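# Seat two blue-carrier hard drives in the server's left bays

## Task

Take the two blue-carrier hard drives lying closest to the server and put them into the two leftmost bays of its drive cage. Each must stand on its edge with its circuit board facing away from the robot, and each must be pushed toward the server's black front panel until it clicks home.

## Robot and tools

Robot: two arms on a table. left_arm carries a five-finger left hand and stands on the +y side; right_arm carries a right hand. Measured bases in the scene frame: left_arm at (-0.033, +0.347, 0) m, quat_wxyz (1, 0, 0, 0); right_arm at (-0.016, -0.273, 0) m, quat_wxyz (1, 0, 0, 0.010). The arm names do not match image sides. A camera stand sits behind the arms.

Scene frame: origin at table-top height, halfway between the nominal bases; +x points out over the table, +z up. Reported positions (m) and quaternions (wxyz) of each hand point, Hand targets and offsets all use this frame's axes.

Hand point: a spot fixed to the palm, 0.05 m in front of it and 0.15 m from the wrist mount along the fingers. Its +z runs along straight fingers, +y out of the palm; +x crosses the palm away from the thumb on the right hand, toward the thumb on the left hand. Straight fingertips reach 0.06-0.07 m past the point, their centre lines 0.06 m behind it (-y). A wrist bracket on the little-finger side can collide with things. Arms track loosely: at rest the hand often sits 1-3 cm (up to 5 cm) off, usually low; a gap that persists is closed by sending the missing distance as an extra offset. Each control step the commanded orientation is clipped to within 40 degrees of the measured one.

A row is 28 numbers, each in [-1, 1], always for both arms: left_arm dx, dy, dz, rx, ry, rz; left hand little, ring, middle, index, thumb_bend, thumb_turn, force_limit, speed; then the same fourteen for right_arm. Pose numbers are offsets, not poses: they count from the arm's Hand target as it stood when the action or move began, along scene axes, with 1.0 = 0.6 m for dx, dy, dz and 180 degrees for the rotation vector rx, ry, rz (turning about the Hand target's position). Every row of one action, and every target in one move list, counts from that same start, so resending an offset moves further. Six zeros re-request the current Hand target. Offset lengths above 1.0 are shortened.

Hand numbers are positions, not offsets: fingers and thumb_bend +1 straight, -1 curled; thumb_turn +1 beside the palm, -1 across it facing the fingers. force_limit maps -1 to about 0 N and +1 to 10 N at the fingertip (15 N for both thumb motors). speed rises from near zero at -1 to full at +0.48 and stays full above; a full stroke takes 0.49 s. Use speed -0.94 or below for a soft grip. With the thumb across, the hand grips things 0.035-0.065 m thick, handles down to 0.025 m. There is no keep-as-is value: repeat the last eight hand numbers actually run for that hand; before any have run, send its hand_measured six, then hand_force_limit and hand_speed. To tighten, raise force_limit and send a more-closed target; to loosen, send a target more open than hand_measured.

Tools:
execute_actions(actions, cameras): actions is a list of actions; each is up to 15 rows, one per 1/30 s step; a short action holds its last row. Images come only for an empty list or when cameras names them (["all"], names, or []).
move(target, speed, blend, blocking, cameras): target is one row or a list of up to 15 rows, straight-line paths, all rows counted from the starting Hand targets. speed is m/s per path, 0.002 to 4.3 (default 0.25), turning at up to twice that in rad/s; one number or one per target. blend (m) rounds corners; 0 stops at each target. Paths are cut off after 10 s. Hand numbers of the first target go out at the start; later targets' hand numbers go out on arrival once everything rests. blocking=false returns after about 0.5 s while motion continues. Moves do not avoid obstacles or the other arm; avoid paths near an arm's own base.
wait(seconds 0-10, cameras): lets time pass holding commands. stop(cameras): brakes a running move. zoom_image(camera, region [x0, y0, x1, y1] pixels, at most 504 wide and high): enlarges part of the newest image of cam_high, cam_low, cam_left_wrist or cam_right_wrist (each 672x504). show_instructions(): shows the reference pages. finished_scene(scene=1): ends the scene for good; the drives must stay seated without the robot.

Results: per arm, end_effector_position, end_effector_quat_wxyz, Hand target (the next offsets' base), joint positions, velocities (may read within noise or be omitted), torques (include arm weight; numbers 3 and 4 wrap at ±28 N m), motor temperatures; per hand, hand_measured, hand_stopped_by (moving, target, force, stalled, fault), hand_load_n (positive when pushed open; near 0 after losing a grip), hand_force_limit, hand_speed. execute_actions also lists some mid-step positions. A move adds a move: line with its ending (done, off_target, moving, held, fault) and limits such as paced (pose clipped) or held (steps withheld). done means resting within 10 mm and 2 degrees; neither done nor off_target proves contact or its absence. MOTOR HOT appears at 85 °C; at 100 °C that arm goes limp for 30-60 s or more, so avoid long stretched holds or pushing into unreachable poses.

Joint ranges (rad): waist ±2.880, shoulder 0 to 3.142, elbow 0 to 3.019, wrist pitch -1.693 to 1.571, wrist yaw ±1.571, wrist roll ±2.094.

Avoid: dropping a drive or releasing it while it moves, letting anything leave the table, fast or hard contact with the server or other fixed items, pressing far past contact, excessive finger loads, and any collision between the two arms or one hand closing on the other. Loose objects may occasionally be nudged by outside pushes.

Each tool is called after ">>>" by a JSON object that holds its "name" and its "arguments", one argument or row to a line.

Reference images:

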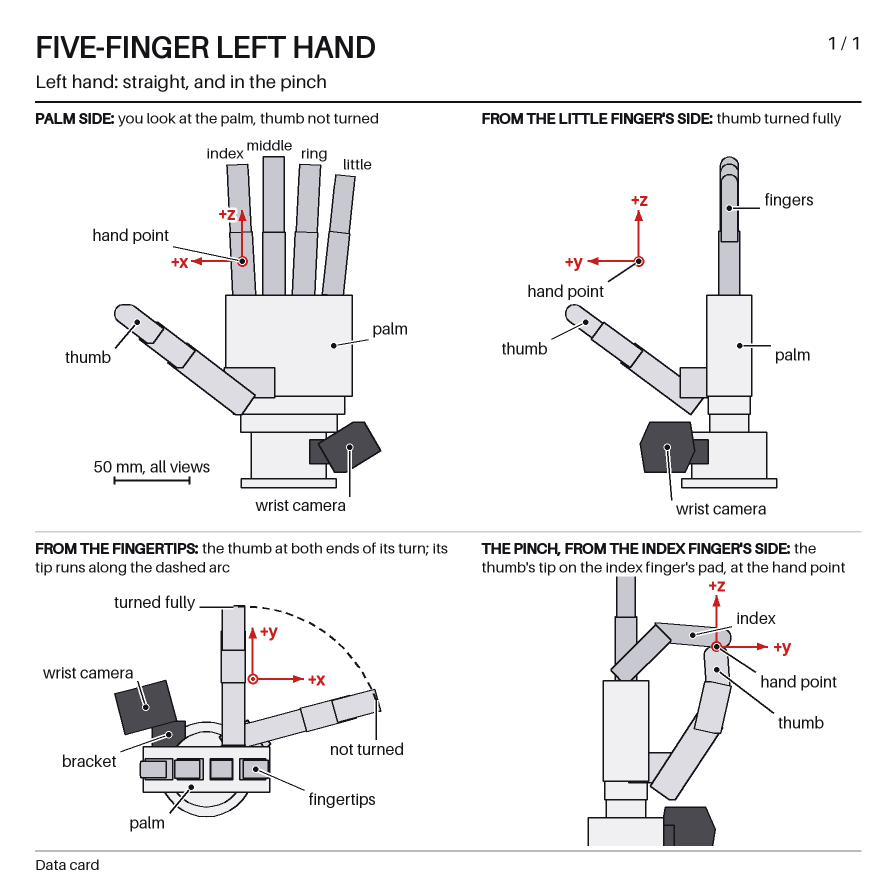

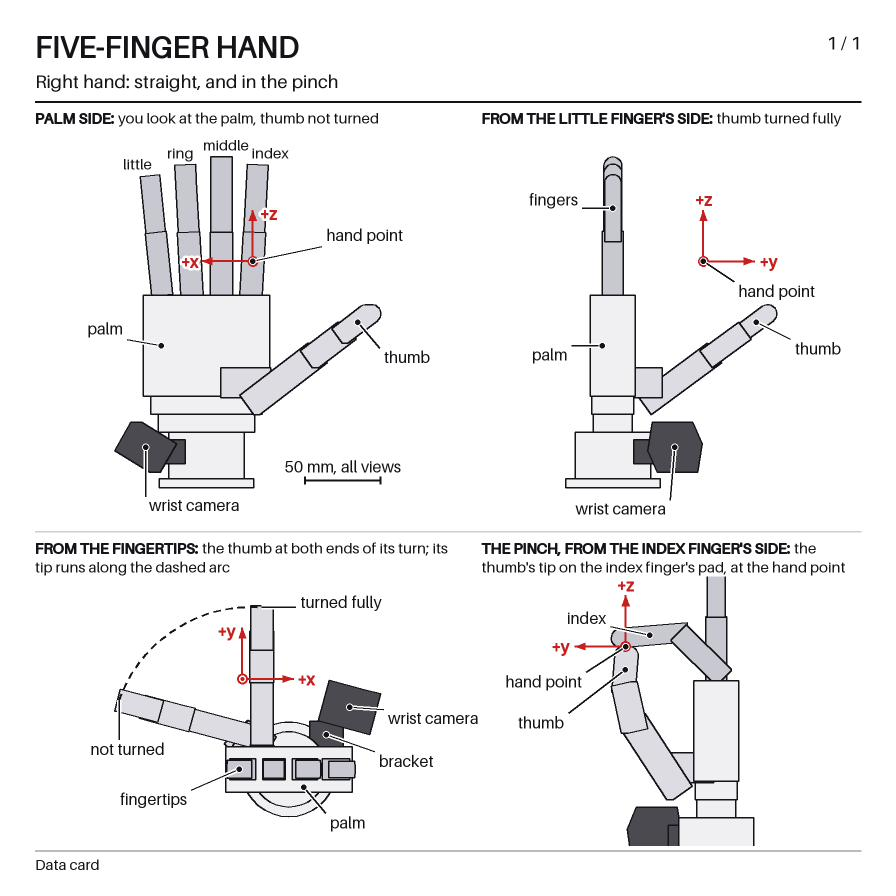

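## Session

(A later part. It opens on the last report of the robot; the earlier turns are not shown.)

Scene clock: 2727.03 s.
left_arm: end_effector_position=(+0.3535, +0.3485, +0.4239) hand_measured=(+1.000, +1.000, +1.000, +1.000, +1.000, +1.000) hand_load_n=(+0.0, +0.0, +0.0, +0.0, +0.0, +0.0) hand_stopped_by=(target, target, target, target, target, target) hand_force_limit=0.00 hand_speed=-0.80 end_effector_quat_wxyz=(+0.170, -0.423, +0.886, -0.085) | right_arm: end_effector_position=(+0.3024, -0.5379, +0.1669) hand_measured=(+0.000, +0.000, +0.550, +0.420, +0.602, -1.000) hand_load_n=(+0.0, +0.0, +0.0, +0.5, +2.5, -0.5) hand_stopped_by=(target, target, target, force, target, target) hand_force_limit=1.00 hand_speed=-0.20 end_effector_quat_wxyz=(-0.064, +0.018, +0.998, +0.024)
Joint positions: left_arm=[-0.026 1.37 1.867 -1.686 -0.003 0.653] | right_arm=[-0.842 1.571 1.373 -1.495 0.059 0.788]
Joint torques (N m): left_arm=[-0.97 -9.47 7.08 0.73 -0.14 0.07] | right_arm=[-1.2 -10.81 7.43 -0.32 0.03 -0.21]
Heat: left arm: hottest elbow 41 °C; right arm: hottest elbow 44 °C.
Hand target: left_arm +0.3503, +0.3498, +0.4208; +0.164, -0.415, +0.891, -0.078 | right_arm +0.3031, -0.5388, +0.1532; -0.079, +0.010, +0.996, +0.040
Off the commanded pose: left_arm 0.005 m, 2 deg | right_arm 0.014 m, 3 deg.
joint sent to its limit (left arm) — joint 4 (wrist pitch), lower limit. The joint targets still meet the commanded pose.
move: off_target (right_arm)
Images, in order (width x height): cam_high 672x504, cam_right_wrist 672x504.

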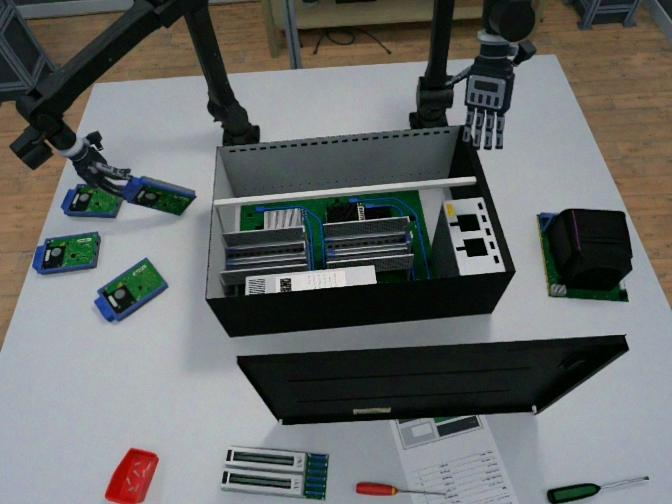

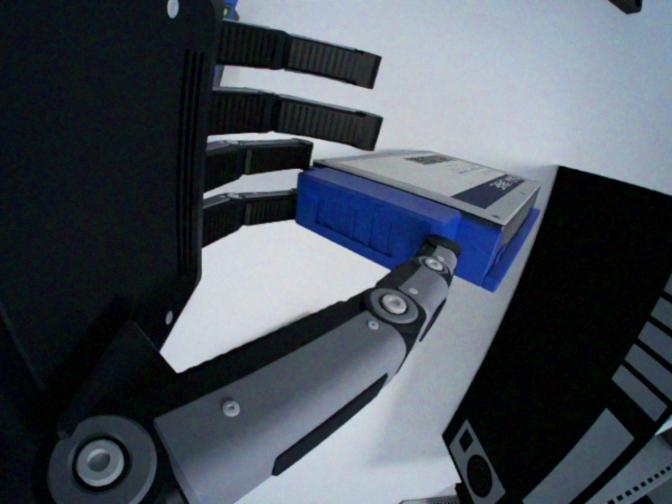

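>>> {"name": "move", "arguments": {
  "target": [
    [0, 0, 0, 0, 0, 0, 1, 1, 1, 1, 1, 1, 0, -0.8, 0.0, 0.0, 0.0, 0, 0.0, 0, 0.0, 0.0, 0.55, 0.0, 0.6, -1, 0.6, -0.5]
  ],
  "cameras": ["cam_right_wrist", "cam_high"],
  "speed": 0.07
}}

>>> {"name": "zoom_image", "arguments": {
  "camera": "cam_right_wrist",
  "region": [200, 80, 560, 350]
}}

Scene clock: 2744.53 s.
left_arm: end_effector_position=(+0.3535, +0.3485, +0.4239) hand_measured=(+1.000, +1.000, +1.000, +1.000, +1.000, +1.000) hand_load_n=(+0.0, +0.0, +0.0, -0.5, +0.0, +0.0) hand_stopped_by=(target, target, target, target, target, target) hand_force_limit=0.00 hand_speed=-0.80 end_effector_quat_wxyz=(+0.170, -0.423, +0.886, -0.085) | right_arm: end_effector_position=(+0.3023, -0.5375, +0.1662) hand_measured=(+0.000, +0.000, +0.550, +0.382, +0.604, -1.000) hand_load_n=(+0.0, +0.0, +0.0, +8.0, +10.0, -1.5) hand_stopped_by=(target, target, target, force, target, target) hand_force_limit=0.60 hand_speed=-0.50 end_effector_quat_wxyz=(-0.065, +0.017, +0.997, +0.026)
Joint positions: left_arm=[-0.026 1.37 1.867 -1.686 -0.003 0.653] | right_arm=[-0.842 1.574 1.373 -1.497 0.057 0.786]
Joint torques (N m): left_arm=[-1.14 -9.52 7.05 0.72 -0.14 0.07] | right_arm=[-1.2 -11.05 7.41 -0.25 0.08 -0.2]
Heat: left arm: hottest elbow 41 °C; right arm: hottest elbow 44 °C.
Hand target: left_arm +0.3503, +0.3498, +0.4208; +0.164, -0.415, +0.891, -0.078 | right_arm +0.3031, -0.5388, +0.1532; -0.079, +0.010, +0.996, +0.040
Off the commanded pose: left_arm 0.005 m, 2 deg | right_arm 0.013 m, 3 deg.
joint sent to its limit (left arm) — joint 4 (wrist pitch), lower limit. The joint targets still meet the commanded pose.
move: off_target (right_arm)
Images, in order (width x height): cam_high 672x504, cam_right_wrist 672x504.

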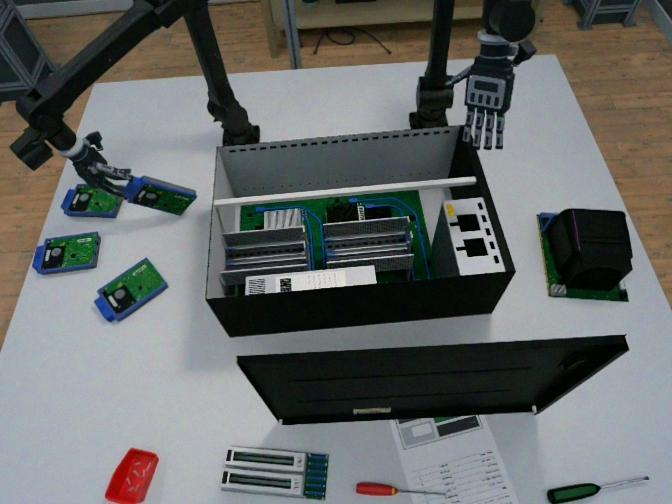

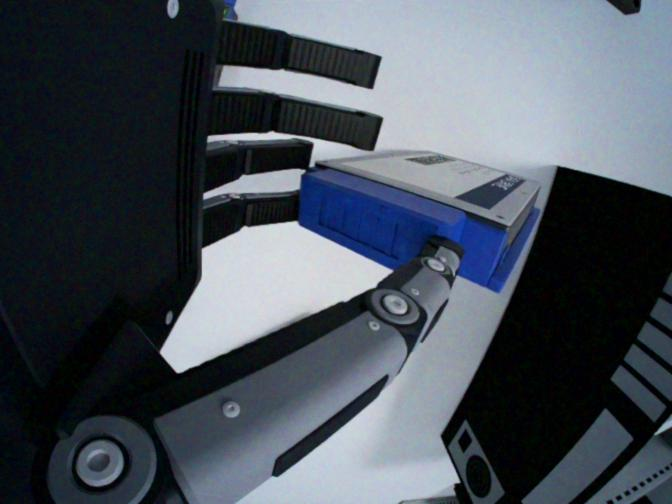

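Scaled by 1.400 from the camera's 672x504 image, which has a finer 960x720 frame.

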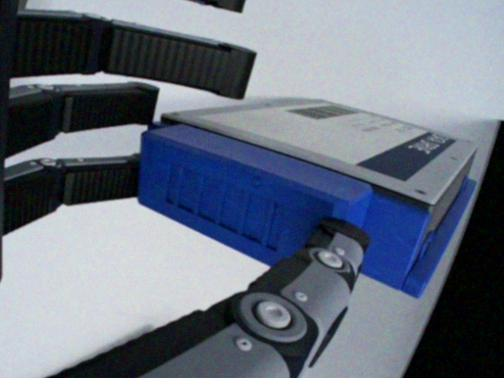

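>>> {"name": "move", "arguments": {
  "target": [
    [0, 0, 0, 0, 0, 0, 1, 1, 1, 1, 1, 1, 0, -0.8, 0.0, -0.042, -0.1, 0.1386, 0.0108, 0, 0.0, 0.0, 0.55, 0.0, 0.6, -1, 0.6, -0.5]
  ],
  "cameras": ["cam_right_wrist", "cam_high"],
  "speed": 0.06
}}

>>> {"name": "zoom_image", "arguments": {
  "camera": "cam_high",
  "region": [90, 160, 230, 265]
}}

Scene clock: 2804.03 s.
left_arm: end_effector_position=(+0.3535, +0.3485, +0.4239) hand_measured=(+1.000, +1.000, +1.000, +1.000, +1.000, +1.000) hand_load_n=(+0.0, +0.0, +0.0, +0.0, +0.0, +0.0) hand_stopped_by=(target, target, target, target, target, target) hand_force_limit=0.00 hand_speed=-0.80 end_effector_quat_wxyz=(+0.170, -0.423, +0.886, -0.085) | right_arm: end_effector_position=(+0.2997, -0.5539, +0.0928) hand_measured=(+0.000, +0.000, +0.550, +0.380, +0.600, -1.000) hand_load_n=(+0.0, +0.0, +0.0, +0.0, +0.0, +0.0) hand_stopped_by=(target, target, target, force, target, target) hand_force_limit=0.60 hand_speed=-0.50 end_effector_quat_wxyz=(-0.096, -0.004, +0.964, +0.249)
Joint positions: left_arm=[-0.026 1.37 1.867 -1.686 -0.003 0.653] | right_arm=[-0.95 1.945 1.518 -1.668 -0.137 0.595]
Joint torques (N m): left_arm=[-1.03 -9.52 7.08 0.73 -0.14 0.06] | right_arm=[-1.96 -17.2 8.24 -1.26 -0.23 -0.19]
Heat: left arm: hottest elbow 41 °C; right arm: hottest elbow 41 °C.
Hand target: left_arm +0.3503, +0.3498, +0.4208; +0.164, -0.415, +0.891, -0.078 | right_arm +0.3031, -0.5640, +0.0933; -0.096, -0.007, +0.962, +0.254
Off the commanded pose: left_arm 0.005 m, 2 deg | right_arm 0.011 m, 1 deg.
joint sent to its limit (left arm) — joint 4 (wrist pitch), lower limit. The joint targets still meet the commanded pose.
joint sent to its limit (right arm) — joint 4 (wrist pitch), lower limit. The joint targets still meet the commanded pose.
move: off_target (right_arm)
Images, in order (width x height): cam_high 672x504, cam_right_wrist 672x504.

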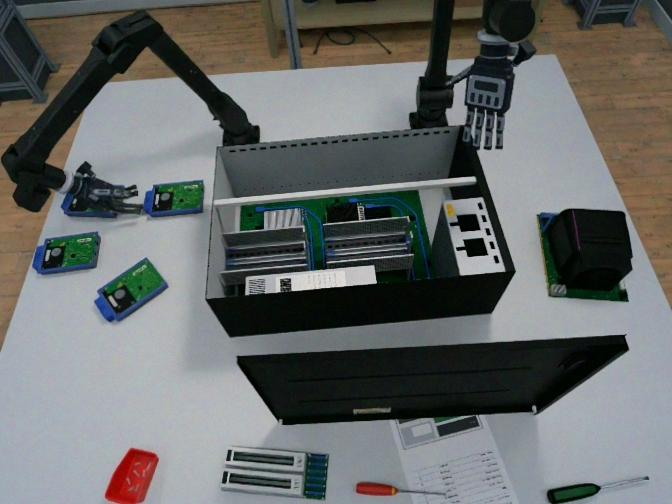

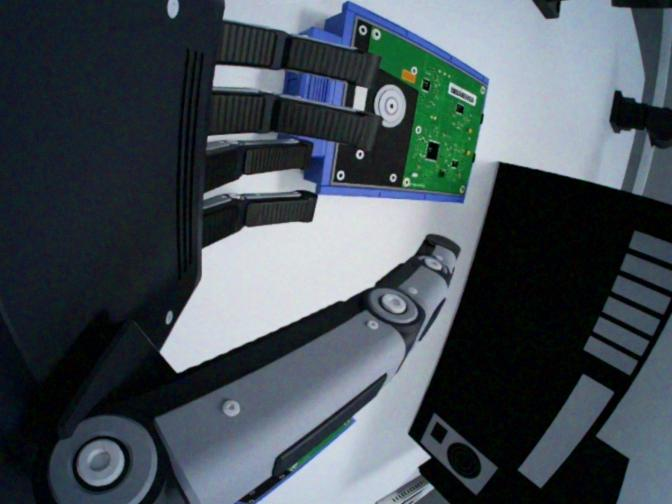

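Scaled by 3.600 from the camera's 672x504 image, which has a finer 960x720 frame.

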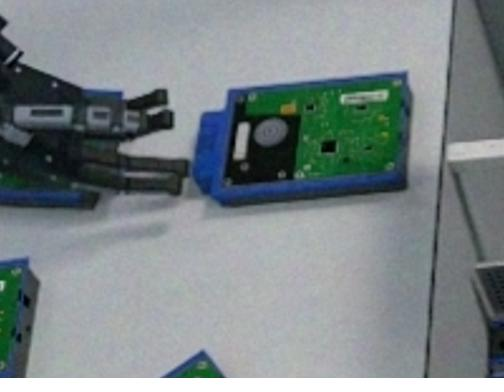

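>>> {"name": "move", "arguments": {
  "target": [
    [0, 0, 0, 0, 0, 0, 1, 1, 1, 1, 1, 1, 0, -0.8, 0.0, -0.05, 0.25, 0, 0.0, 0, 0.0, 0.0, 0.55, 0.38, 0.6, -1, 0, 0],
    [0, 0, 0, 0, 0, 0, 1, 1, 1, 1, 1, 1, 0, -0.8, -0.09, 0.037, 0.05, -0.3316, -0.395, 0.4012, 0.8, 0.9, 1, 1, 0.6, -1, 0, 0.2]
  ],
  "cameras": ["cam_right_wrist", "cam_high"],
  "speed": 0.25
}}

>>> {"name": "zoom_image", "arguments": {
  "camera": "cam_right_wrist",
  "region": [340, 150, 600, 345]
}}

Scene clock: 3106.50 s.
left_arm: end_effector_position=(+0.3535, +0.3485, +0.4239) hand_measured=(+1.000, +1.000, +1.000, +1.000, +1.000, +1.000) hand_load_n=(+0.0, +0.0, +0.0, +0.0, +0.0, +0.0) hand_stopped_by=(target, target, target, target, target, target) hand_force_limit=0.00 hand_speed=-0.80 end_effector_quat_wxyz=(+0.170, -0.423, +0.886, -0.085) | right_arm: end_effector_position=(+0.2500, -0.5368, +0.1188) hand_measured=(+0.800, +0.900, +1.000, +1.000, +0.600, -1.000) hand_load_n=(+0.0, +0.0, +0.0, +0.0, +0.0, +0.0) hand_stopped_by=(target, target, target, target, target, target) hand_force_limit=0.00 hand_speed=0.20 end_effector_quat_wxyz=(+0.316, -0.596, +0.661, -0.327)
Joint positions: left_arm=[-0.026 1.37 1.867 -1.686 -0.003 0.653] | right_arm=[-1.135 1.162 0.719 -0.522 -0.778 -0.757]
Joint torques (N m): left_arm=[-0.97 -9.58 7.02 0.75 -0.14 0.07] | right_arm=[-2.02 -8.7 7.19 2.09 -0.59 -0.19]
Heat: left arm: hottest elbow 41 °C; right arm: hottest elbow 40 °C.
Hand target: left_arm +0.3503, +0.3498, +0.4208; +0.164, -0.415, +0.891, -0.078 | right_arm +0.2491, -0.5418, +0.1233; +0.311, -0.599, +0.655, -0.340
Off the commanded pose: left_arm 0.005 m, 2 deg | right_arm 0.007 m, 2 deg.
joint sent to its limit (left arm) — joint 4 (wrist pitch), lower limit. The joint targets still meet the commanded pose.
move: done
Images, in order (width x height): cam_high 672x504, cam_right_wrist 672x504.

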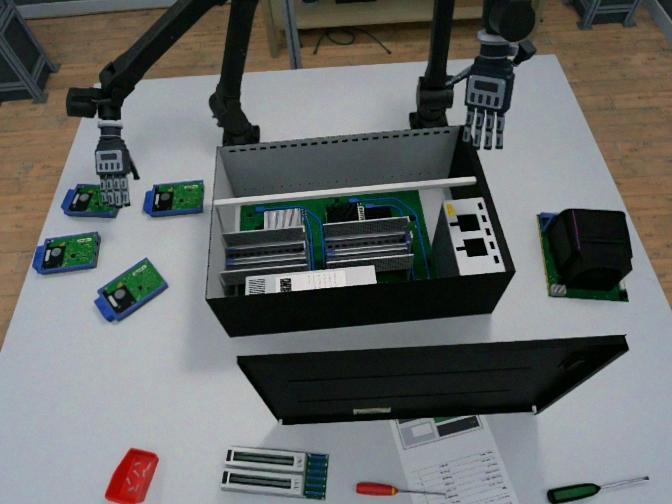

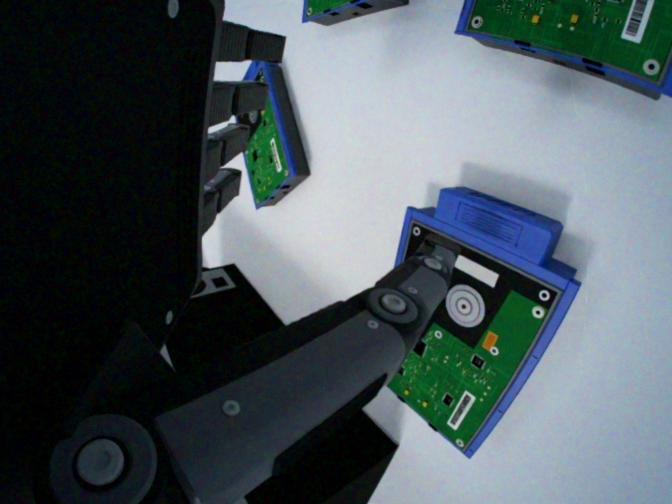

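Scaled by 1.938 from the camera's 672x504 image, which has a finer 960x720 frame.

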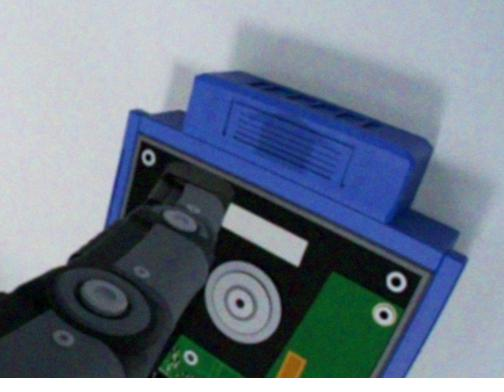

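>>> {"name": "move", "arguments": {
  "target": [
    [0, 0, 0, 0, 0, 0, 1, 1, 1, 1, 1, 1, 0, -0.8, -0.035, -0.03, -0.07, 0, 0, 0, 0.8, 0.9, 1, 1, 0.6, -1, 0.0, 0.0],
    [0, 0, 0, 0, 0, 0, 1, 1, 1, 1, 1, 1, 0, -0.8, -0.034, -0.003, -0.12, 0, 0, 0, 0.8, 0.9, 1, 1, 0.6, -1, 0.0, 0.0]
  ],
  "cameras": ["cam_right_wrist"],
  "speed": 0.12
}}

>>> {"name": "zoom_image", "arguments": {
  "camera": "cam_right_wrist",
  "region": [220, 120, 520, 345]
}}

Scene clock: 3141.60 s.
left_arm: end_effector_position=(+0.3535, +0.3485, +0.4239) hand_measured=(+1.000, +1.000, +1.000, +1.000, +1.000, +1.000) hand_load_n=(+0.0, +0.0, +0.0, +0.0, +0.0, +0.0) hand_stopped_by=(target, target, target, target, target, target) hand_force_limit=0.00 hand_speed=-0.80 end_effector_quat_wxyz=(+0.170, -0.423, +0.886, -0.085) | right_arm: end_effector_position=(+0.2255, -0.5438, +0.0544) hand_measured=(+0.800, +0.900, +1.000, +1.000, +0.600, -1.000) hand_load_n=(+0.0, -0.5, +0.0, +0.0, +0.0, +0.0) hand_stopped_by=(target, target, target, target, target, target) hand_force_limit=0.00 hand_speed=0.00 end_effector_quat_wxyz=(+0.309, -0.600, +0.653, -0.343)
Joint positions: left_arm=[-0.026 1.37 1.867 -1.686 -0.003 0.653] | right_arm=[-1.212 1.256 0.596 -0.334 -0.817 -0.852]
Joint torques (N m): left_arm=[-1.08 -9.52 7.06 0.77 -0.14 0.07] | right_arm=[-0.5 -6.89 6.39 2.09 -0.44 0.07]
Motor temperatures (°C): left_arm=[28 30 41 26 29 30] | right_arm=[29 32 38 29 28 30]
Heat: left arm: hottest elbow 41 °C; right arm: hottest elbow 38 °C.
Hand target: left_arm +0.3503, +0.3498, +0.4208; +0.164, -0.415, +0.891, -0.078 | right_arm +0.2287, -0.5437, +0.0513; -0.311, +0.599, -0.655, +0.340
Off the commanded pose: left_arm 0.005 m, 2 deg | right_arm 0.004 m, 0 deg.
joint sent to its limit (left arm) — joint 4 (wrist pitch), lower limit. The joint targets still meet the commanded pose.
move: done
Images, in order (width x height): cam_right_wrist 672x504.

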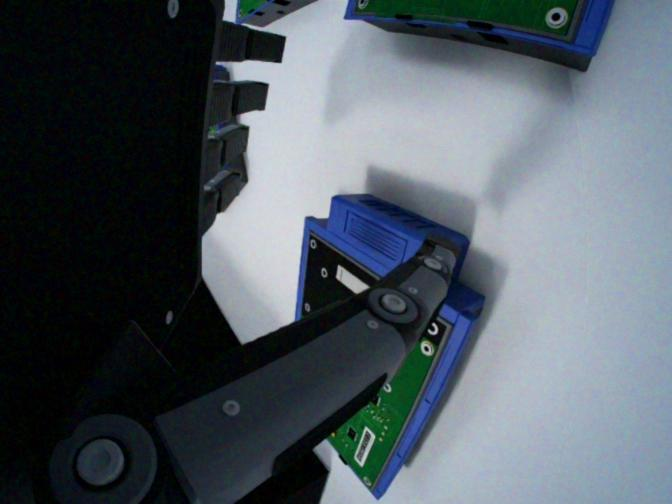

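Scaled by 1.680 from the camera's 672x504 image, which has a finer 960x720 frame.

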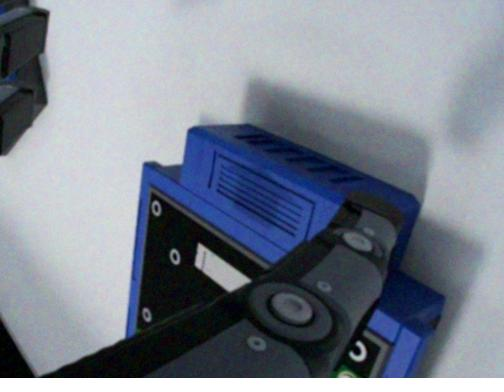

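>>> {"name": "move", "arguments": {
  "target": [
    [0, 0, 0, 0, 0, 0, 1, 1, 1, 1, 1, 1, 0, -0.8, -0.0035, 0.0067, -0.025, 0, 0, 0, 0.8, 0.9, 1, 1, 0.6, -1, 0.0, 0.0],
    [0, 0, 0, 0, 0, 0, 1, 1, 1, 1, 1, 1, 0, -0.8, -0.0035, 0.0067, -0.05, 0, 0, 0, 0.8, 0.9, 1, 1, 0.6, -1, 0.0, 0.0]
  ],
  "cameras": ["cam_right_wrist"],
  "speed": 0.1
}}

>>> {"name": "zoom_image", "arguments": {
  "camera": "cam_right_wrist",
  "region": [200, 120, 500, 345]
}}

Scene clock: 3159.43 s.
left_arm: end_effector_position=(+0.3535, +0.3485, +0.4239) hand_measured=(+1.000, +1.000, +1.000, +1.000, +1.000, +1.000) hand_load_n=(+0.0, +0.0, +0.0, +0.0, +0.0, +0.0) hand_stopped_by=(target, target, target, target, target, target) hand_force_limit=0.00 hand_speed=-0.80 end_effector_quat_wxyz=(+0.170, -0.423, +0.886, -0.085) | right_arm: end_effector_position=(+0.2239, -0.5397, +0.0241) hand_measured=(+0.800, +0.900, +1.000, +1.000, +0.600, -1.000) hand_load_n=(+0.0, +0.0, +0.0, +0.0, +0.0, +0.0) hand_stopped_by=(target, target, target, target, target, target) hand_force_limit=0.00 hand_speed=0.00 end_effector_quat_wxyz=(+0.309, -0.600, +0.654, -0.342)
Joint positions: left_arm=[-0.026 1.37 1.867 -1.686 -0.003 0.653] | right_arm=[-1.212 1.32 0.546 -0.222 -0.817 -0.852]
Joint torques (N m): left_arm=[-1.03 -9.52 7.06 0.75 -0.13 0.08] | right_arm=[-0.67 -7.18 5.85 2.1 -0.48 0.05]
Heat: left arm: hottest elbow 41 °C; right arm: hottest elbow 38 °C.
Hand target: left_arm +0.3503, +0.3498, +0.4208; +0.164, -0.415, +0.891, -0.078 | right_arm +0.2266, -0.5396, +0.0213; -0.311, +0.599, -0.655, +0.340
Off the commanded pose: left_arm 0.005 m, 2 deg | right_arm 0.004 m, 0 deg.
joint sent to its limit (left arm) — joint 4 (wrist pitch), lower limit. The joint targets still meet the commanded pose.
move: done
Images, in order (width x height): cam_right_wrist 672x504.

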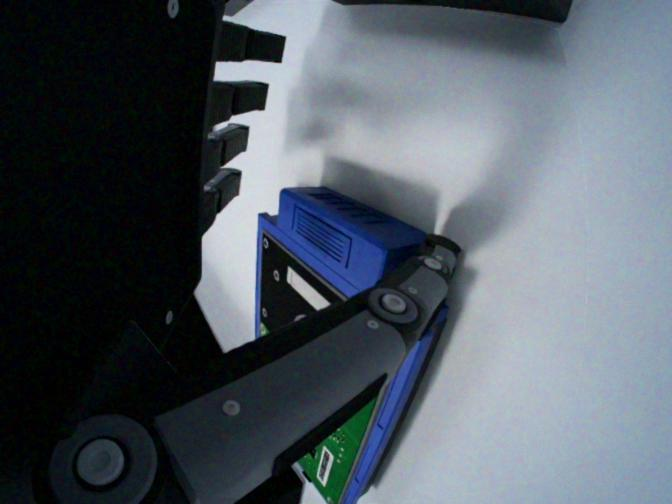

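Scaled by 1.680 from the camera's 672x504 image, which has a finer 960x720 frame.

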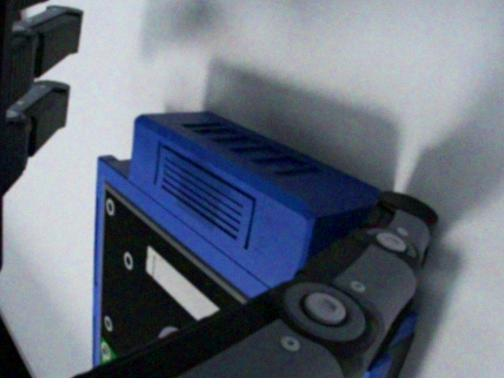

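>>> {"name": "move", "arguments": {
  "target": [
    [0, 0, 0, 0, 0, 0, 1, 1, 1, 1, 1, 1, 0, -0.8, 0, 0, 0, 0, 0, 0, 0.2, 0.2, 0.48, 0.2, 0.6, -1, 1.0, -0.4]
  ],
  "cameras": ["cam_right_wrist"],
  "speed": 0.1
}}

>>> {"name": "zoom_image", "arguments": {
  "camera": "cam_right_wrist",
  "region": [200, 120, 500, 345]
}}

Scene clock: 3180.90 s.
left_arm: end_effector_position=(+0.3535, +0.3485, +0.4239) hand_measured=(+1.000, +1.000, +1.000, +1.000, +1.000, +1.000) hand_load_n=(+0.0, +0.0, +0.0, +0.0, +0.0, +0.0) hand_stopped_by=(target, target, target, target, target, target) hand_force_limit=0.00 hand_speed=-0.80 end_effector_quat_wxyz=(+0.170, -0.423, +0.886, -0.085) | right_arm: end_effector_position=(+0.2243, -0.5401, +0.0245) hand_measured=(+0.200, +0.200, +0.480, +0.456, +0.602, -1.000) hand_load_n=(+0.0, +0.0, -0.5, +10.5, +11.5, -0.5) hand_stopped_by=(target, target, target, force, target, target) hand_force_limit=1.00 hand_speed=-0.40 end_effector_quat_wxyz=(+0.310, -0.599, +0.654, -0.343)
Joint positions: left_arm=[-0.026 1.37 1.867 -1.686 -0.003 0.653] | right_arm=[-1.212 1.32 0.546 -0.218 -0.818 -0.849]
Joint torques (N m): left_arm=[-1.03 -9.52 7.05 0.72 -0.13 0.07] | right_arm=[-0.62 -7.18 5.85 1.92 -0.44 0.03]
Heat: left arm: hottest elbow 41 °C; right arm: hottest elbow 37 °C.
Hand target: left_arm +0.3503, +0.3498, +0.4208; +0.164, -0.415, +0.891, -0.078 | right_arm +0.2266, -0.5396, +0.0213; +0.311, -0.599, +0.655, -0.340
Off the commanded pose: left_arm 0.005 m, 2 deg | right_arm 0.004 m, 0 deg.
joint sent to its limit (left arm) — joint 4 (wrist pitch), lower limit. The joint targets still meet the commanded pose.
move: done
Images, in order (width x height): cam_right_wrist 672x504.

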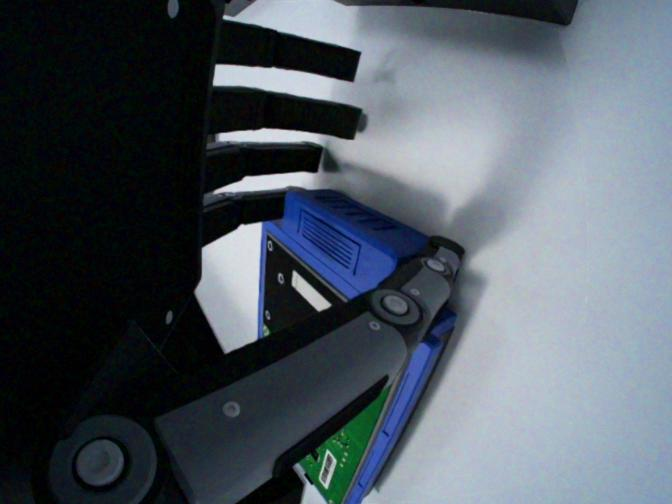

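Scaled by 1.680 from the camera's 672x504 image, which has a finer 960x720 frame.

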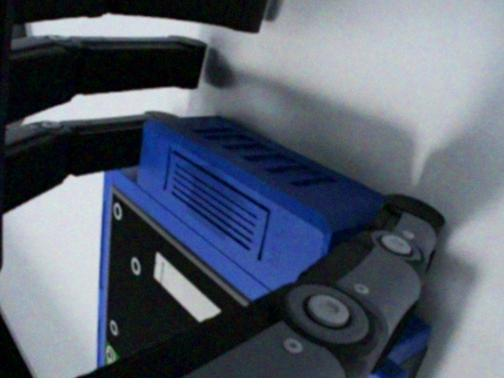

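>>> {"name": "move", "arguments": {
  "target": [
    [0, 0, 0, 0, 0, 0, 1, 1, 1, 1, 1, 1, 0, -0.8, 0, 0, 0, 0, 0, 0, 0.2, 0.2, 0.48, 0.2, 0.5, -1, 0.9, -0.8],
    [0, 0, 0, 0, 0, 0, 1, 1, 1, 1, 1, 1, 0, -0.8, 0, 0.02, 0.11, 0, 0, 0, 0.2, 0.2, 0.48, 0.2, 0.5, -1, 0.9, -0.8]
  ],
  "cameras": ["cam_right_wrist", "cam_high"],
  "speed": 0.05
}}

Scene clock: 3235.00 s.
left_arm: end_effector_position=(+0.3535, +0.3485, +0.4239) hand_measured=(+1.000, +1.000, +1.000, +1.000, +1.000, +1.000) hand_load_n=(+0.0, +0.0, +0.0, +0.0, +0.0, +0.0) hand_stopped_by=(target, target, target, target, target, target) hand_force_limit=0.00 hand_speed=-0.80 end_effector_quat_wxyz=(+0.170, -0.423, +0.886, -0.085) | right_arm: end_effector_position=(+0.2152, -0.5110, +0.0609) hand_measured=(+0.200, +0.200, +0.480, +0.456, +0.592, -1.000) hand_load_n=(+0.0, +0.0, +0.0, +10.5, +14.5, -1.0) hand_stopped_by=(target, target, target, force, force, target) hand_force_limit=0.90 hand_speed=-0.80 end_effector_quat_wxyz=(+0.314, -0.598, +0.665, -0.318)
Joint positions: left_arm=[-0.026 1.37 1.867 -1.686 -0.003 0.653] | right_arm=[-1.199 1.165 0.561 -0.441 -0.804 -0.845]
Joint torques (N m): left_arm=[-1.08 -9.58 7.04 0.73 -0.14 0.06] | right_arm=[-0.56 -8.53 10.14 1.03 -0.74 0.19]
Heat: left arm: hottest elbow 41 °C; right arm: hottest elbow 36 °C.
Hand target: left_arm +0.3503, +0.3498, +0.4208; +0.164, -0.415, +0.891, -0.078 | right_arm +0.2266, -0.5275, +0.0872; +0.311, -0.599, +0.655, -0.340
Off the commanded pose: left_arm 0.005 m, 2 deg | right_arm 0.033 m, 3 deg.
joint sent to its limit (left arm) — joint 4 (wrist pitch), lower limit. The joint targets still meet the commanded pose.
move: off_target (right_arm)
Images, in order (width x height): cam_high 672x504, cam_right_wrist 672x504.

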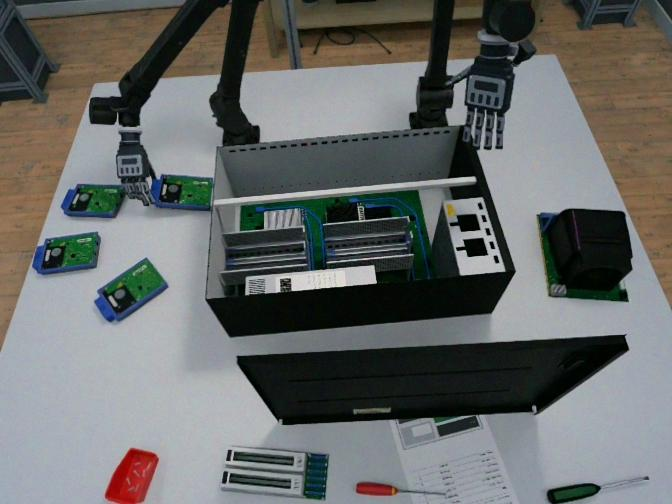

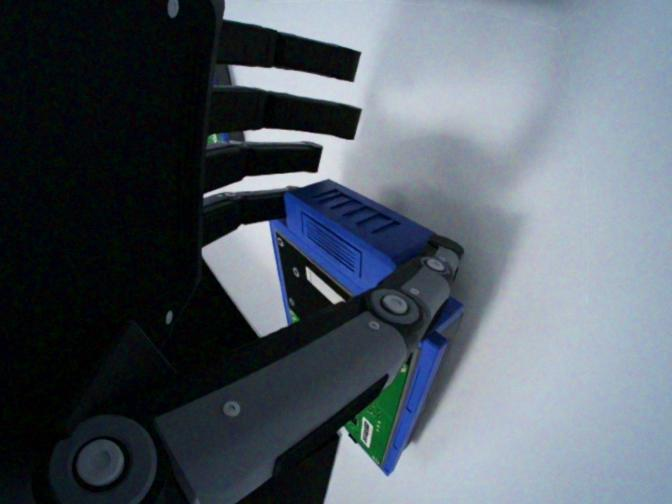

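>>> {"name": "move", "arguments": {
  "target": [
    [0, 0, 0, 0, 0, 0, 1, 1, 1, 1, 1, 1, 0, -0.8, 0, 0.0625, 0.083, 0, 0, 0, 0.2, 0.2, 0.48, 0.2, 0.5, -1, 0.9, -0.8],
    [0, 0, 0, 0, 0, 0, 1, 1, 1, 1, 1, 1, 0, -0.8, -0.008, 0.14, 0.15, 0, 0, 0, 0.2, 0.2, 0.48, 0.2, 0.5, -1, 0.9, -0.8]
  ],
  "blend": [0.01, 0],
  "cameras": ["cam_right_wrist", "cam_high"],
  "speed": 0.05
}}

>>> {"name": "zoom_image", "arguments": {
  "camera": "cam_high",
  "region": [60, 120, 240, 255]
}}

Scene clock: 3270.13 s.
left_arm: end_effector_position=(+0.3535, +0.3485, +0.4239) hand_measured=(+1.000, +1.000, +1.000, +1.000, +1.000, +1.000) hand_load_n=(+0.0, +0.0, +0.0, +0.0, +0.0, +0.0) hand_stopped_by=(target, target, target, target, target, target) hand_force_limit=0.00 hand_speed=-0.80 end_effector_quat_wxyz=(+0.170, -0.423, +0.886, -0.085) | right_arm: end_effector_position=(+0.2126, -0.4347, +0.1473) hand_measured=(+0.200, +0.200, +0.480, +0.456, +0.592, -1.000) hand_load_n=(+0.0, +0.0, +0.0, +9.5, +11.0, -1.0) hand_stopped_by=(target, target, target, force, force, target) hand_force_limit=0.90 hand_speed=-0.80 end_effector_quat_wxyz=(+0.312, -0.599, +0.666, -0.317)
Joint positions: left_arm=[-0.026 1.37 1.867 -1.686 -0.003 0.653] | right_arm=[-1.07 0.773 0.583 -0.756 -0.728 -0.699]
Joint torques (N m): left_arm=[-1.03 -9.41 7.02 0.73 -0.14 0.07] | right_arm=[-0.56 -3.72 11.88 1.26 -0.61 0.16]
Heat: left arm: hottest elbow 41 °C; right arm: hottest elbow 39 °C.
Hand target: left_arm +0.3503, +0.3498, +0.4208; +0.164, -0.415, +0.891, -0.078 | right_arm +0.2218, -0.4435, +0.1772; +0.311, -0.599, +0.655, -0.340
Off the commanded pose: left_arm 0.005 m, 2 deg | right_arm 0.033 m, 3 deg.
joint sent to its limit (left arm) — joint 4 (wrist pitch), lower limit. The joint targets still meet the commanded pose.
move: off_target (right_arm)
Images, in order (width x height): cam_high 672x504, cam_right_wrist 672x504.

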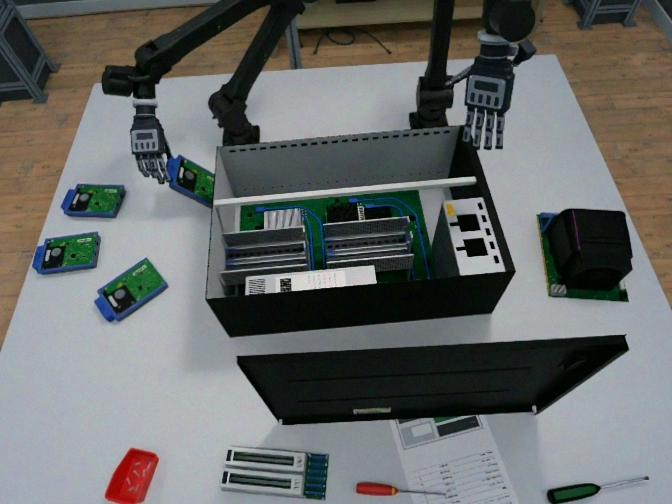

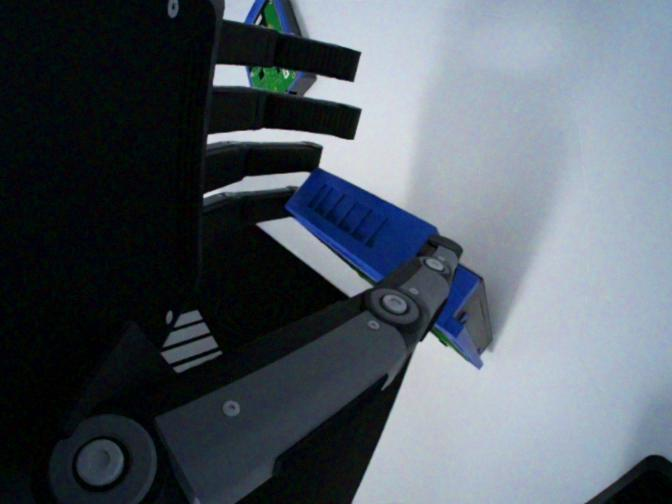

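Scaled by 2.800 from the camera's 672x504 image, which has a finer 960x720 frame.

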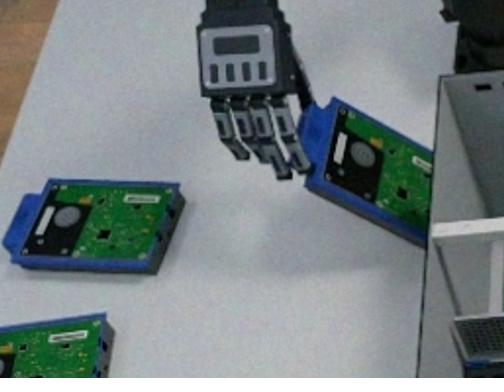

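>>> {"name": "move", "arguments": {
  "target": [
    [0, 0, 0, 0, 0, 0, 1, 1, 1, 1, 1, 1, 0, -0.8, 0, 0.0, 0.0, 0, 0, 0, 0.2, 0.2, 0.48, 0.1, 0.5, -1, 1.0, -0.6],
    [0, 0, 0, 0, 0, 0, 1, 1, 1, 1, 1, 1, 0, -0.8, -0.005, 0.1, 0.032, 0, 0, 0, 0.2, 0.2, 0.48, 0.1, 0.5, -1, 1, -0.6]
  ],
  "cameras": ["cam_right_wrist", "cam_high"],
  "speed": 0.05
}}

>>> {"name": "zoom_image", "arguments": {
  "camera": "cam_high",
  "region": [60, 120, 240, 255]
}}

Scene clock: 3296.73 s.
left_arm: end_effector_position=(+0.3535, +0.3485, +0.4239) hand_measured=(+1.000, +1.000, +1.000, +1.000, +1.000, +1.000) hand_load_n=(+0.0, +0.0, +0.0, +0.0, +0.0, +0.5) hand_stopped_by=(target, target, target, target, target, target) hand_force_limit=0.00 hand_speed=-0.80 end_effector_quat_wxyz=(+0.170, -0.423, +0.886, -0.085) | right_arm: end_effector_position=(+0.2134, -0.3832, +0.1770) hand_measured=(+0.200, +0.200, +0.480, +0.434, +0.592, -1.000) hand_load_n=(+0.0, +0.0, +0.0, +14.5, +16.5, -2.0) hand_stopped_by=(target, target, target, force, force, target) hand_force_limit=1.00 hand_speed=-0.60 end_effector_quat_wxyz=(+0.305, -0.603, +0.662, -0.323)
Joint positions: left_arm=[-0.026 1.37 1.867 -1.686 -0.003 0.653] | right_arm=[-0.906 0.573 0.584 -0.846 -0.615 -0.549]
Joint torques (N m): left_arm=[-1.2 -9.58 7.06 0.7 -0.14 0.06] | right_arm=[-0.62 -1.73 10.09 1.94 -0.64 0.21]
Heat: left arm: hottest elbow 41 °C; right arm: hottest elbow 42 °C.
Hand target: left_arm +0.3503, +0.3498, +0.4208; +0.164, -0.415, +0.891, -0.078 | right_arm +0.2188, -0.3835, +0.1964; +0.311, -0.599, +0.655, -0.340
Off the commanded pose: left_arm 0.005 m, 2 deg | right_arm 0.020 m, 2 deg.
joint sent to its limit (left arm) — joint 4 (wrist pitch), lower limit. The joint targets still meet the commanded pose.
move: off_target (right_arm)
Images, in order (width x height): cam_high 672x504, cam_right_wrist 672x504.

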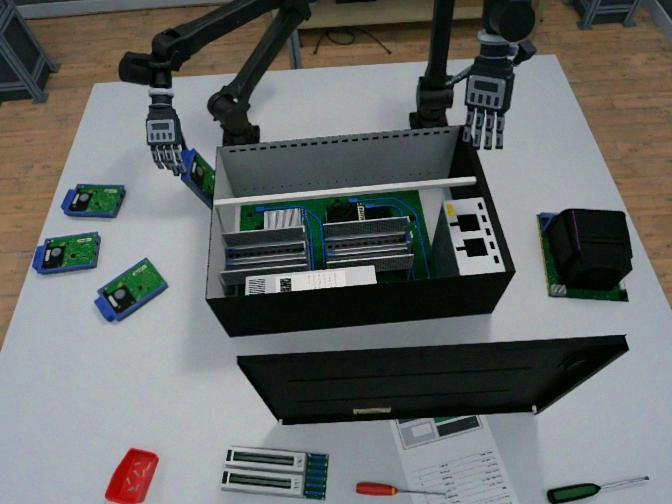

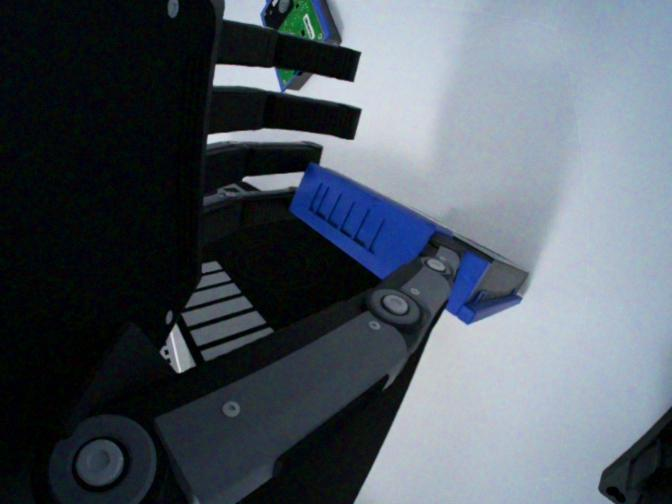

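Scaled by 2.800 from the camera's 672x504 image, which has a finer 960x720 frame.

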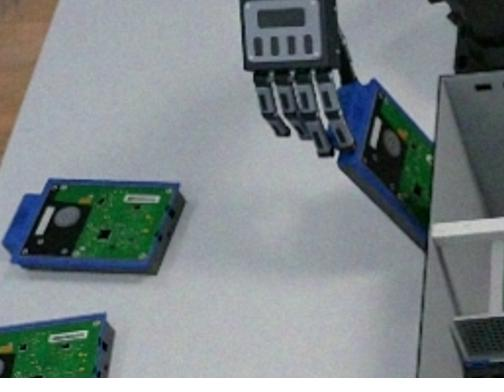

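>>> {"name": "move", "arguments": {
  "target": [
    [0, 0, 0, 0, 0, 0, 1, 1, 1, 1, 1, 1, 0, -0.8, -0.03, 0.0, -0.005, 0, 0, -0.25, 0.2, 0.2, 0.48, 0.1, 0.5, -1, 1.0, -0.6],
    [0, 0, 0, 0, 0, 0, 1, 1, 1, 1, 1, 1, 0, -0.8, -0.03, 0.033, -0.005, 0, 0, -0.505, 0.2, 0.2, 0.48, 0.1, 0.5, -1, 1, -0.6]
  ],
  "blend": [0.01, 0],
  "cameras": ["cam_right_wrist", "cam_high"],
  "speed": 0.11
}}

>>> {"name": "zoom_image", "arguments": {
  "camera": "cam_high",
  "region": [60, 120, 240, 255]
}}

Scene clock: 3324.30 s.
left_arm: end_effector_position=(+0.3535, +0.3485, +0.4239) hand_measured=(+1.000, +1.000, +1.000, +1.000, +1.000, +1.000) hand_load_n=(+0.0, +0.0, +0.0, +0.0, +0.0, +0.0) hand_stopped_by=(target, target, target, target, target, target) hand_force_limit=0.00 hand_speed=-0.80 end_effector_quat_wxyz=(+0.170, -0.423, +0.886, -0.085) | right_arm: end_effector_position=(+0.1928, -0.3665, +0.1809) hand_measured=(+0.200, +0.200, +0.480, +0.434, +0.592, -1.000) hand_load_n=(+0.0, +0.0, +0.0, +13.5, +14.0, -1.5) hand_stopped_by=(target, target, target, force, force, target) hand_force_limit=1.00 hand_speed=-0.60 end_effector_quat_wxyz=(-0.002, +0.013, +0.898, -0.439)
Joint positions: left_arm=[-0.026 1.37 1.867 -1.686 -0.003 0.653] | right_arm=[0.112 0.825 0.734 -1.671 0.895 1.823]
Joint torques (N m): left_arm=[-1.08 -9.52 7.05 0.73 -0.13 0.07] | right_arm=[-2.02 -0.62 9.74 -0.23 0.11 0.04]
Heat: left arm: hottest elbow 41 °C; right arm: hottest elbow 42 °C.
Hand target: left_arm +0.3503, +0.3498, +0.4208; +0.164, -0.415, +0.891, -0.078 | right_arm +0.2007, -0.3637, +0.1933; -0.024, +0.046, +0.886, -0.460
Off the commanded pose: left_arm 0.005 m, 2 deg | right_arm 0.015 m, 5 deg.
joint sent to its limit (left arm) — joint 4 (wrist pitch), lower limit. The joint targets still meet the commanded pose.
joint sent to its limit (right arm) — joint 4 (wrist pitch), lower limit. The joint targets are off in orientation, not in position.
move: off_target (right_arm)
Images, in order (width x height): cam_high 672x504, cam_right_wrist 672x504.

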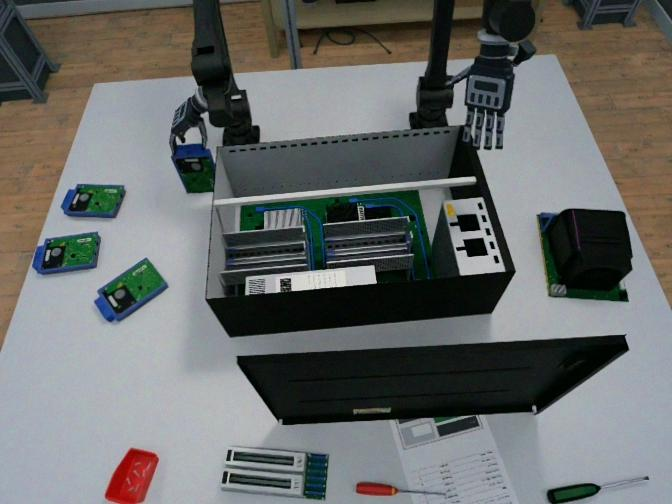

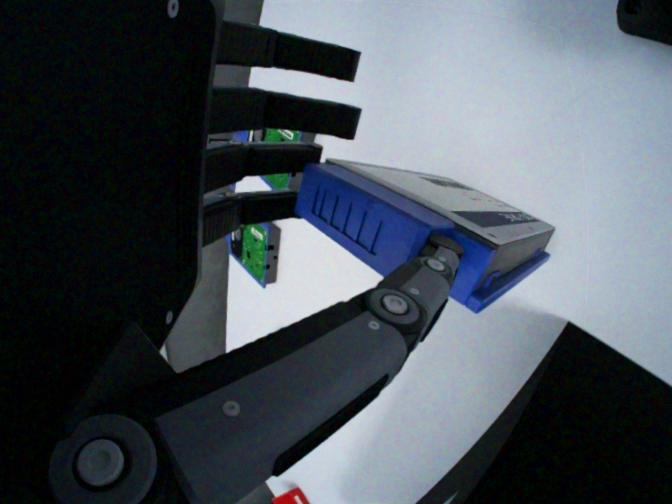

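Scaled by 2.800 from the camera's 672x504 image, which has a finer 960x720 frame.

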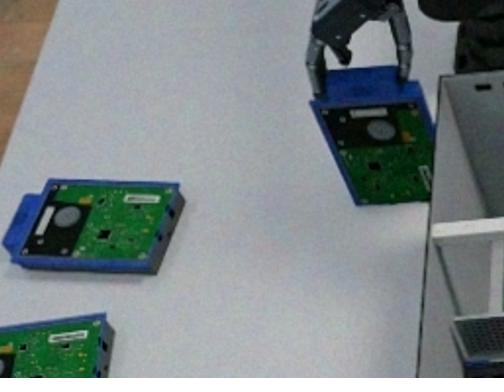

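>>> {"name": "move", "arguments": {
  "target": [
    [0, 0, 0, 0, 0, 0, 1, 1, 1, 1, 1, 1, 0, -0.8, 0.0, -0.01, -0.025, 0, 0, 0, 0.2, 0.2, 0.48, 0.1, 0.5, -1, 1.0, -0.6],
    [0, 0, 0, 0, 0, 0, 1, 1, 1, 1, 1, 1, 0, -0.8, 0.0067, -0.157, -0.01, 0.1662, 0.0117, 0, 0.2, 0.2, 0.48, 0.1, 0.5, -1, 1, -0.6]
  ],
  "cameras": ["cam_right_wrist", "cam_high"],
  "speed": 0.07
}}

>>> {"name": "zoom_image", "arguments": {
  "camera": "cam_high",
  "region": [60, 120, 240, 255]
}}

Scene clock: 3355.60 s.
left_arm: end_effector_position=(+0.3535, +0.3485, +0.4239) hand_measured=(+1.000, +1.000, +1.000, +1.000, +1.000, +1.000) hand_load_n=(+0.0, +0.0, +0.0, +0.0, -0.5, +0.0) hand_stopped_by=(target, target, target, target, target, target) hand_force_limit=0.00 hand_speed=-0.80 end_effector_quat_wxyz=(+0.170, -0.423, +0.886, -0.085) | right_arm: end_effector_position=(+0.2014, -0.4587, +0.1880) hand_measured=(+0.200, +0.200, +0.480, +0.434, +0.592, -1.000) hand_load_n=(+0.0, +0.0, +0.5, +14.5, +15.0, -0.5) hand_stopped_by=(target, target, target, force, force, target) hand_force_limit=1.00 hand_speed=-0.60 end_effector_quat_wxyz=(-0.046, +0.043, +0.971, -0.230)
Joint positions: left_arm=[-0.026 1.37 1.867 -1.686 -0.003 0.653] | right_arm=[-0.653 0.952 0.911 -1.337 0.436 0.984]
Joint torques (N m): left_arm=[-1.03 -9.47 7.04 0.75 -0.13 0.07] | right_arm=[-1.67 -2.32 8.66 0.44 -0.5 -0.34]
Motor temperatures (°C): left_arm=[28 30 41 26 29 30] | right_arm=[29 30 43 28 28 30]
Heat: left arm: hottest elbow 41 °C; right arm: hottest elbow 43 °C.
Hand target: left_arm +0.3503, +0.3498, +0.4208; +0.164, -0.415, +0.891, -0.078 | right_arm +0.2048, -0.4579, +0.1874; -0.051, +0.030, +0.974, -0.217
Off the commanded pose: left_arm 0.005 m, 2 deg | right_arm 0.004 m, 2 deg.
joint sent to its limit (left arm) — joint 4 (wrist pitch), lower limit. The joint targets still meet the commanded pose.
move: done
Images, in order (width x height): cam_high 672x504, cam_right_wrist 672x504.

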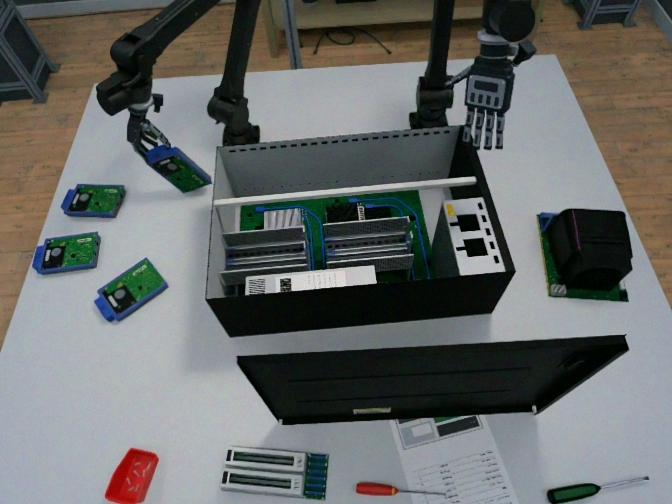

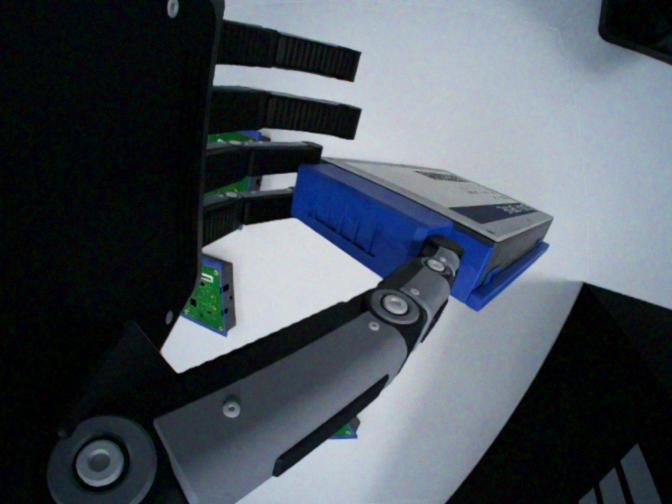

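Scaled by 2.800 from the camera's 672x504 image, which has a finer 960x720 frame.

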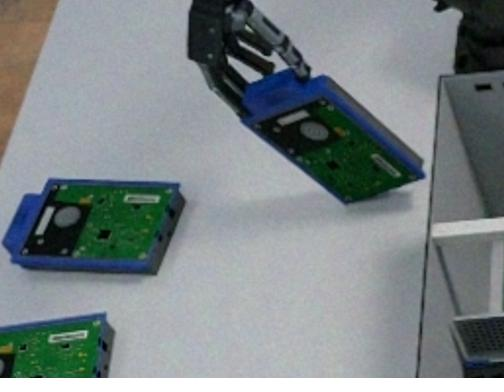

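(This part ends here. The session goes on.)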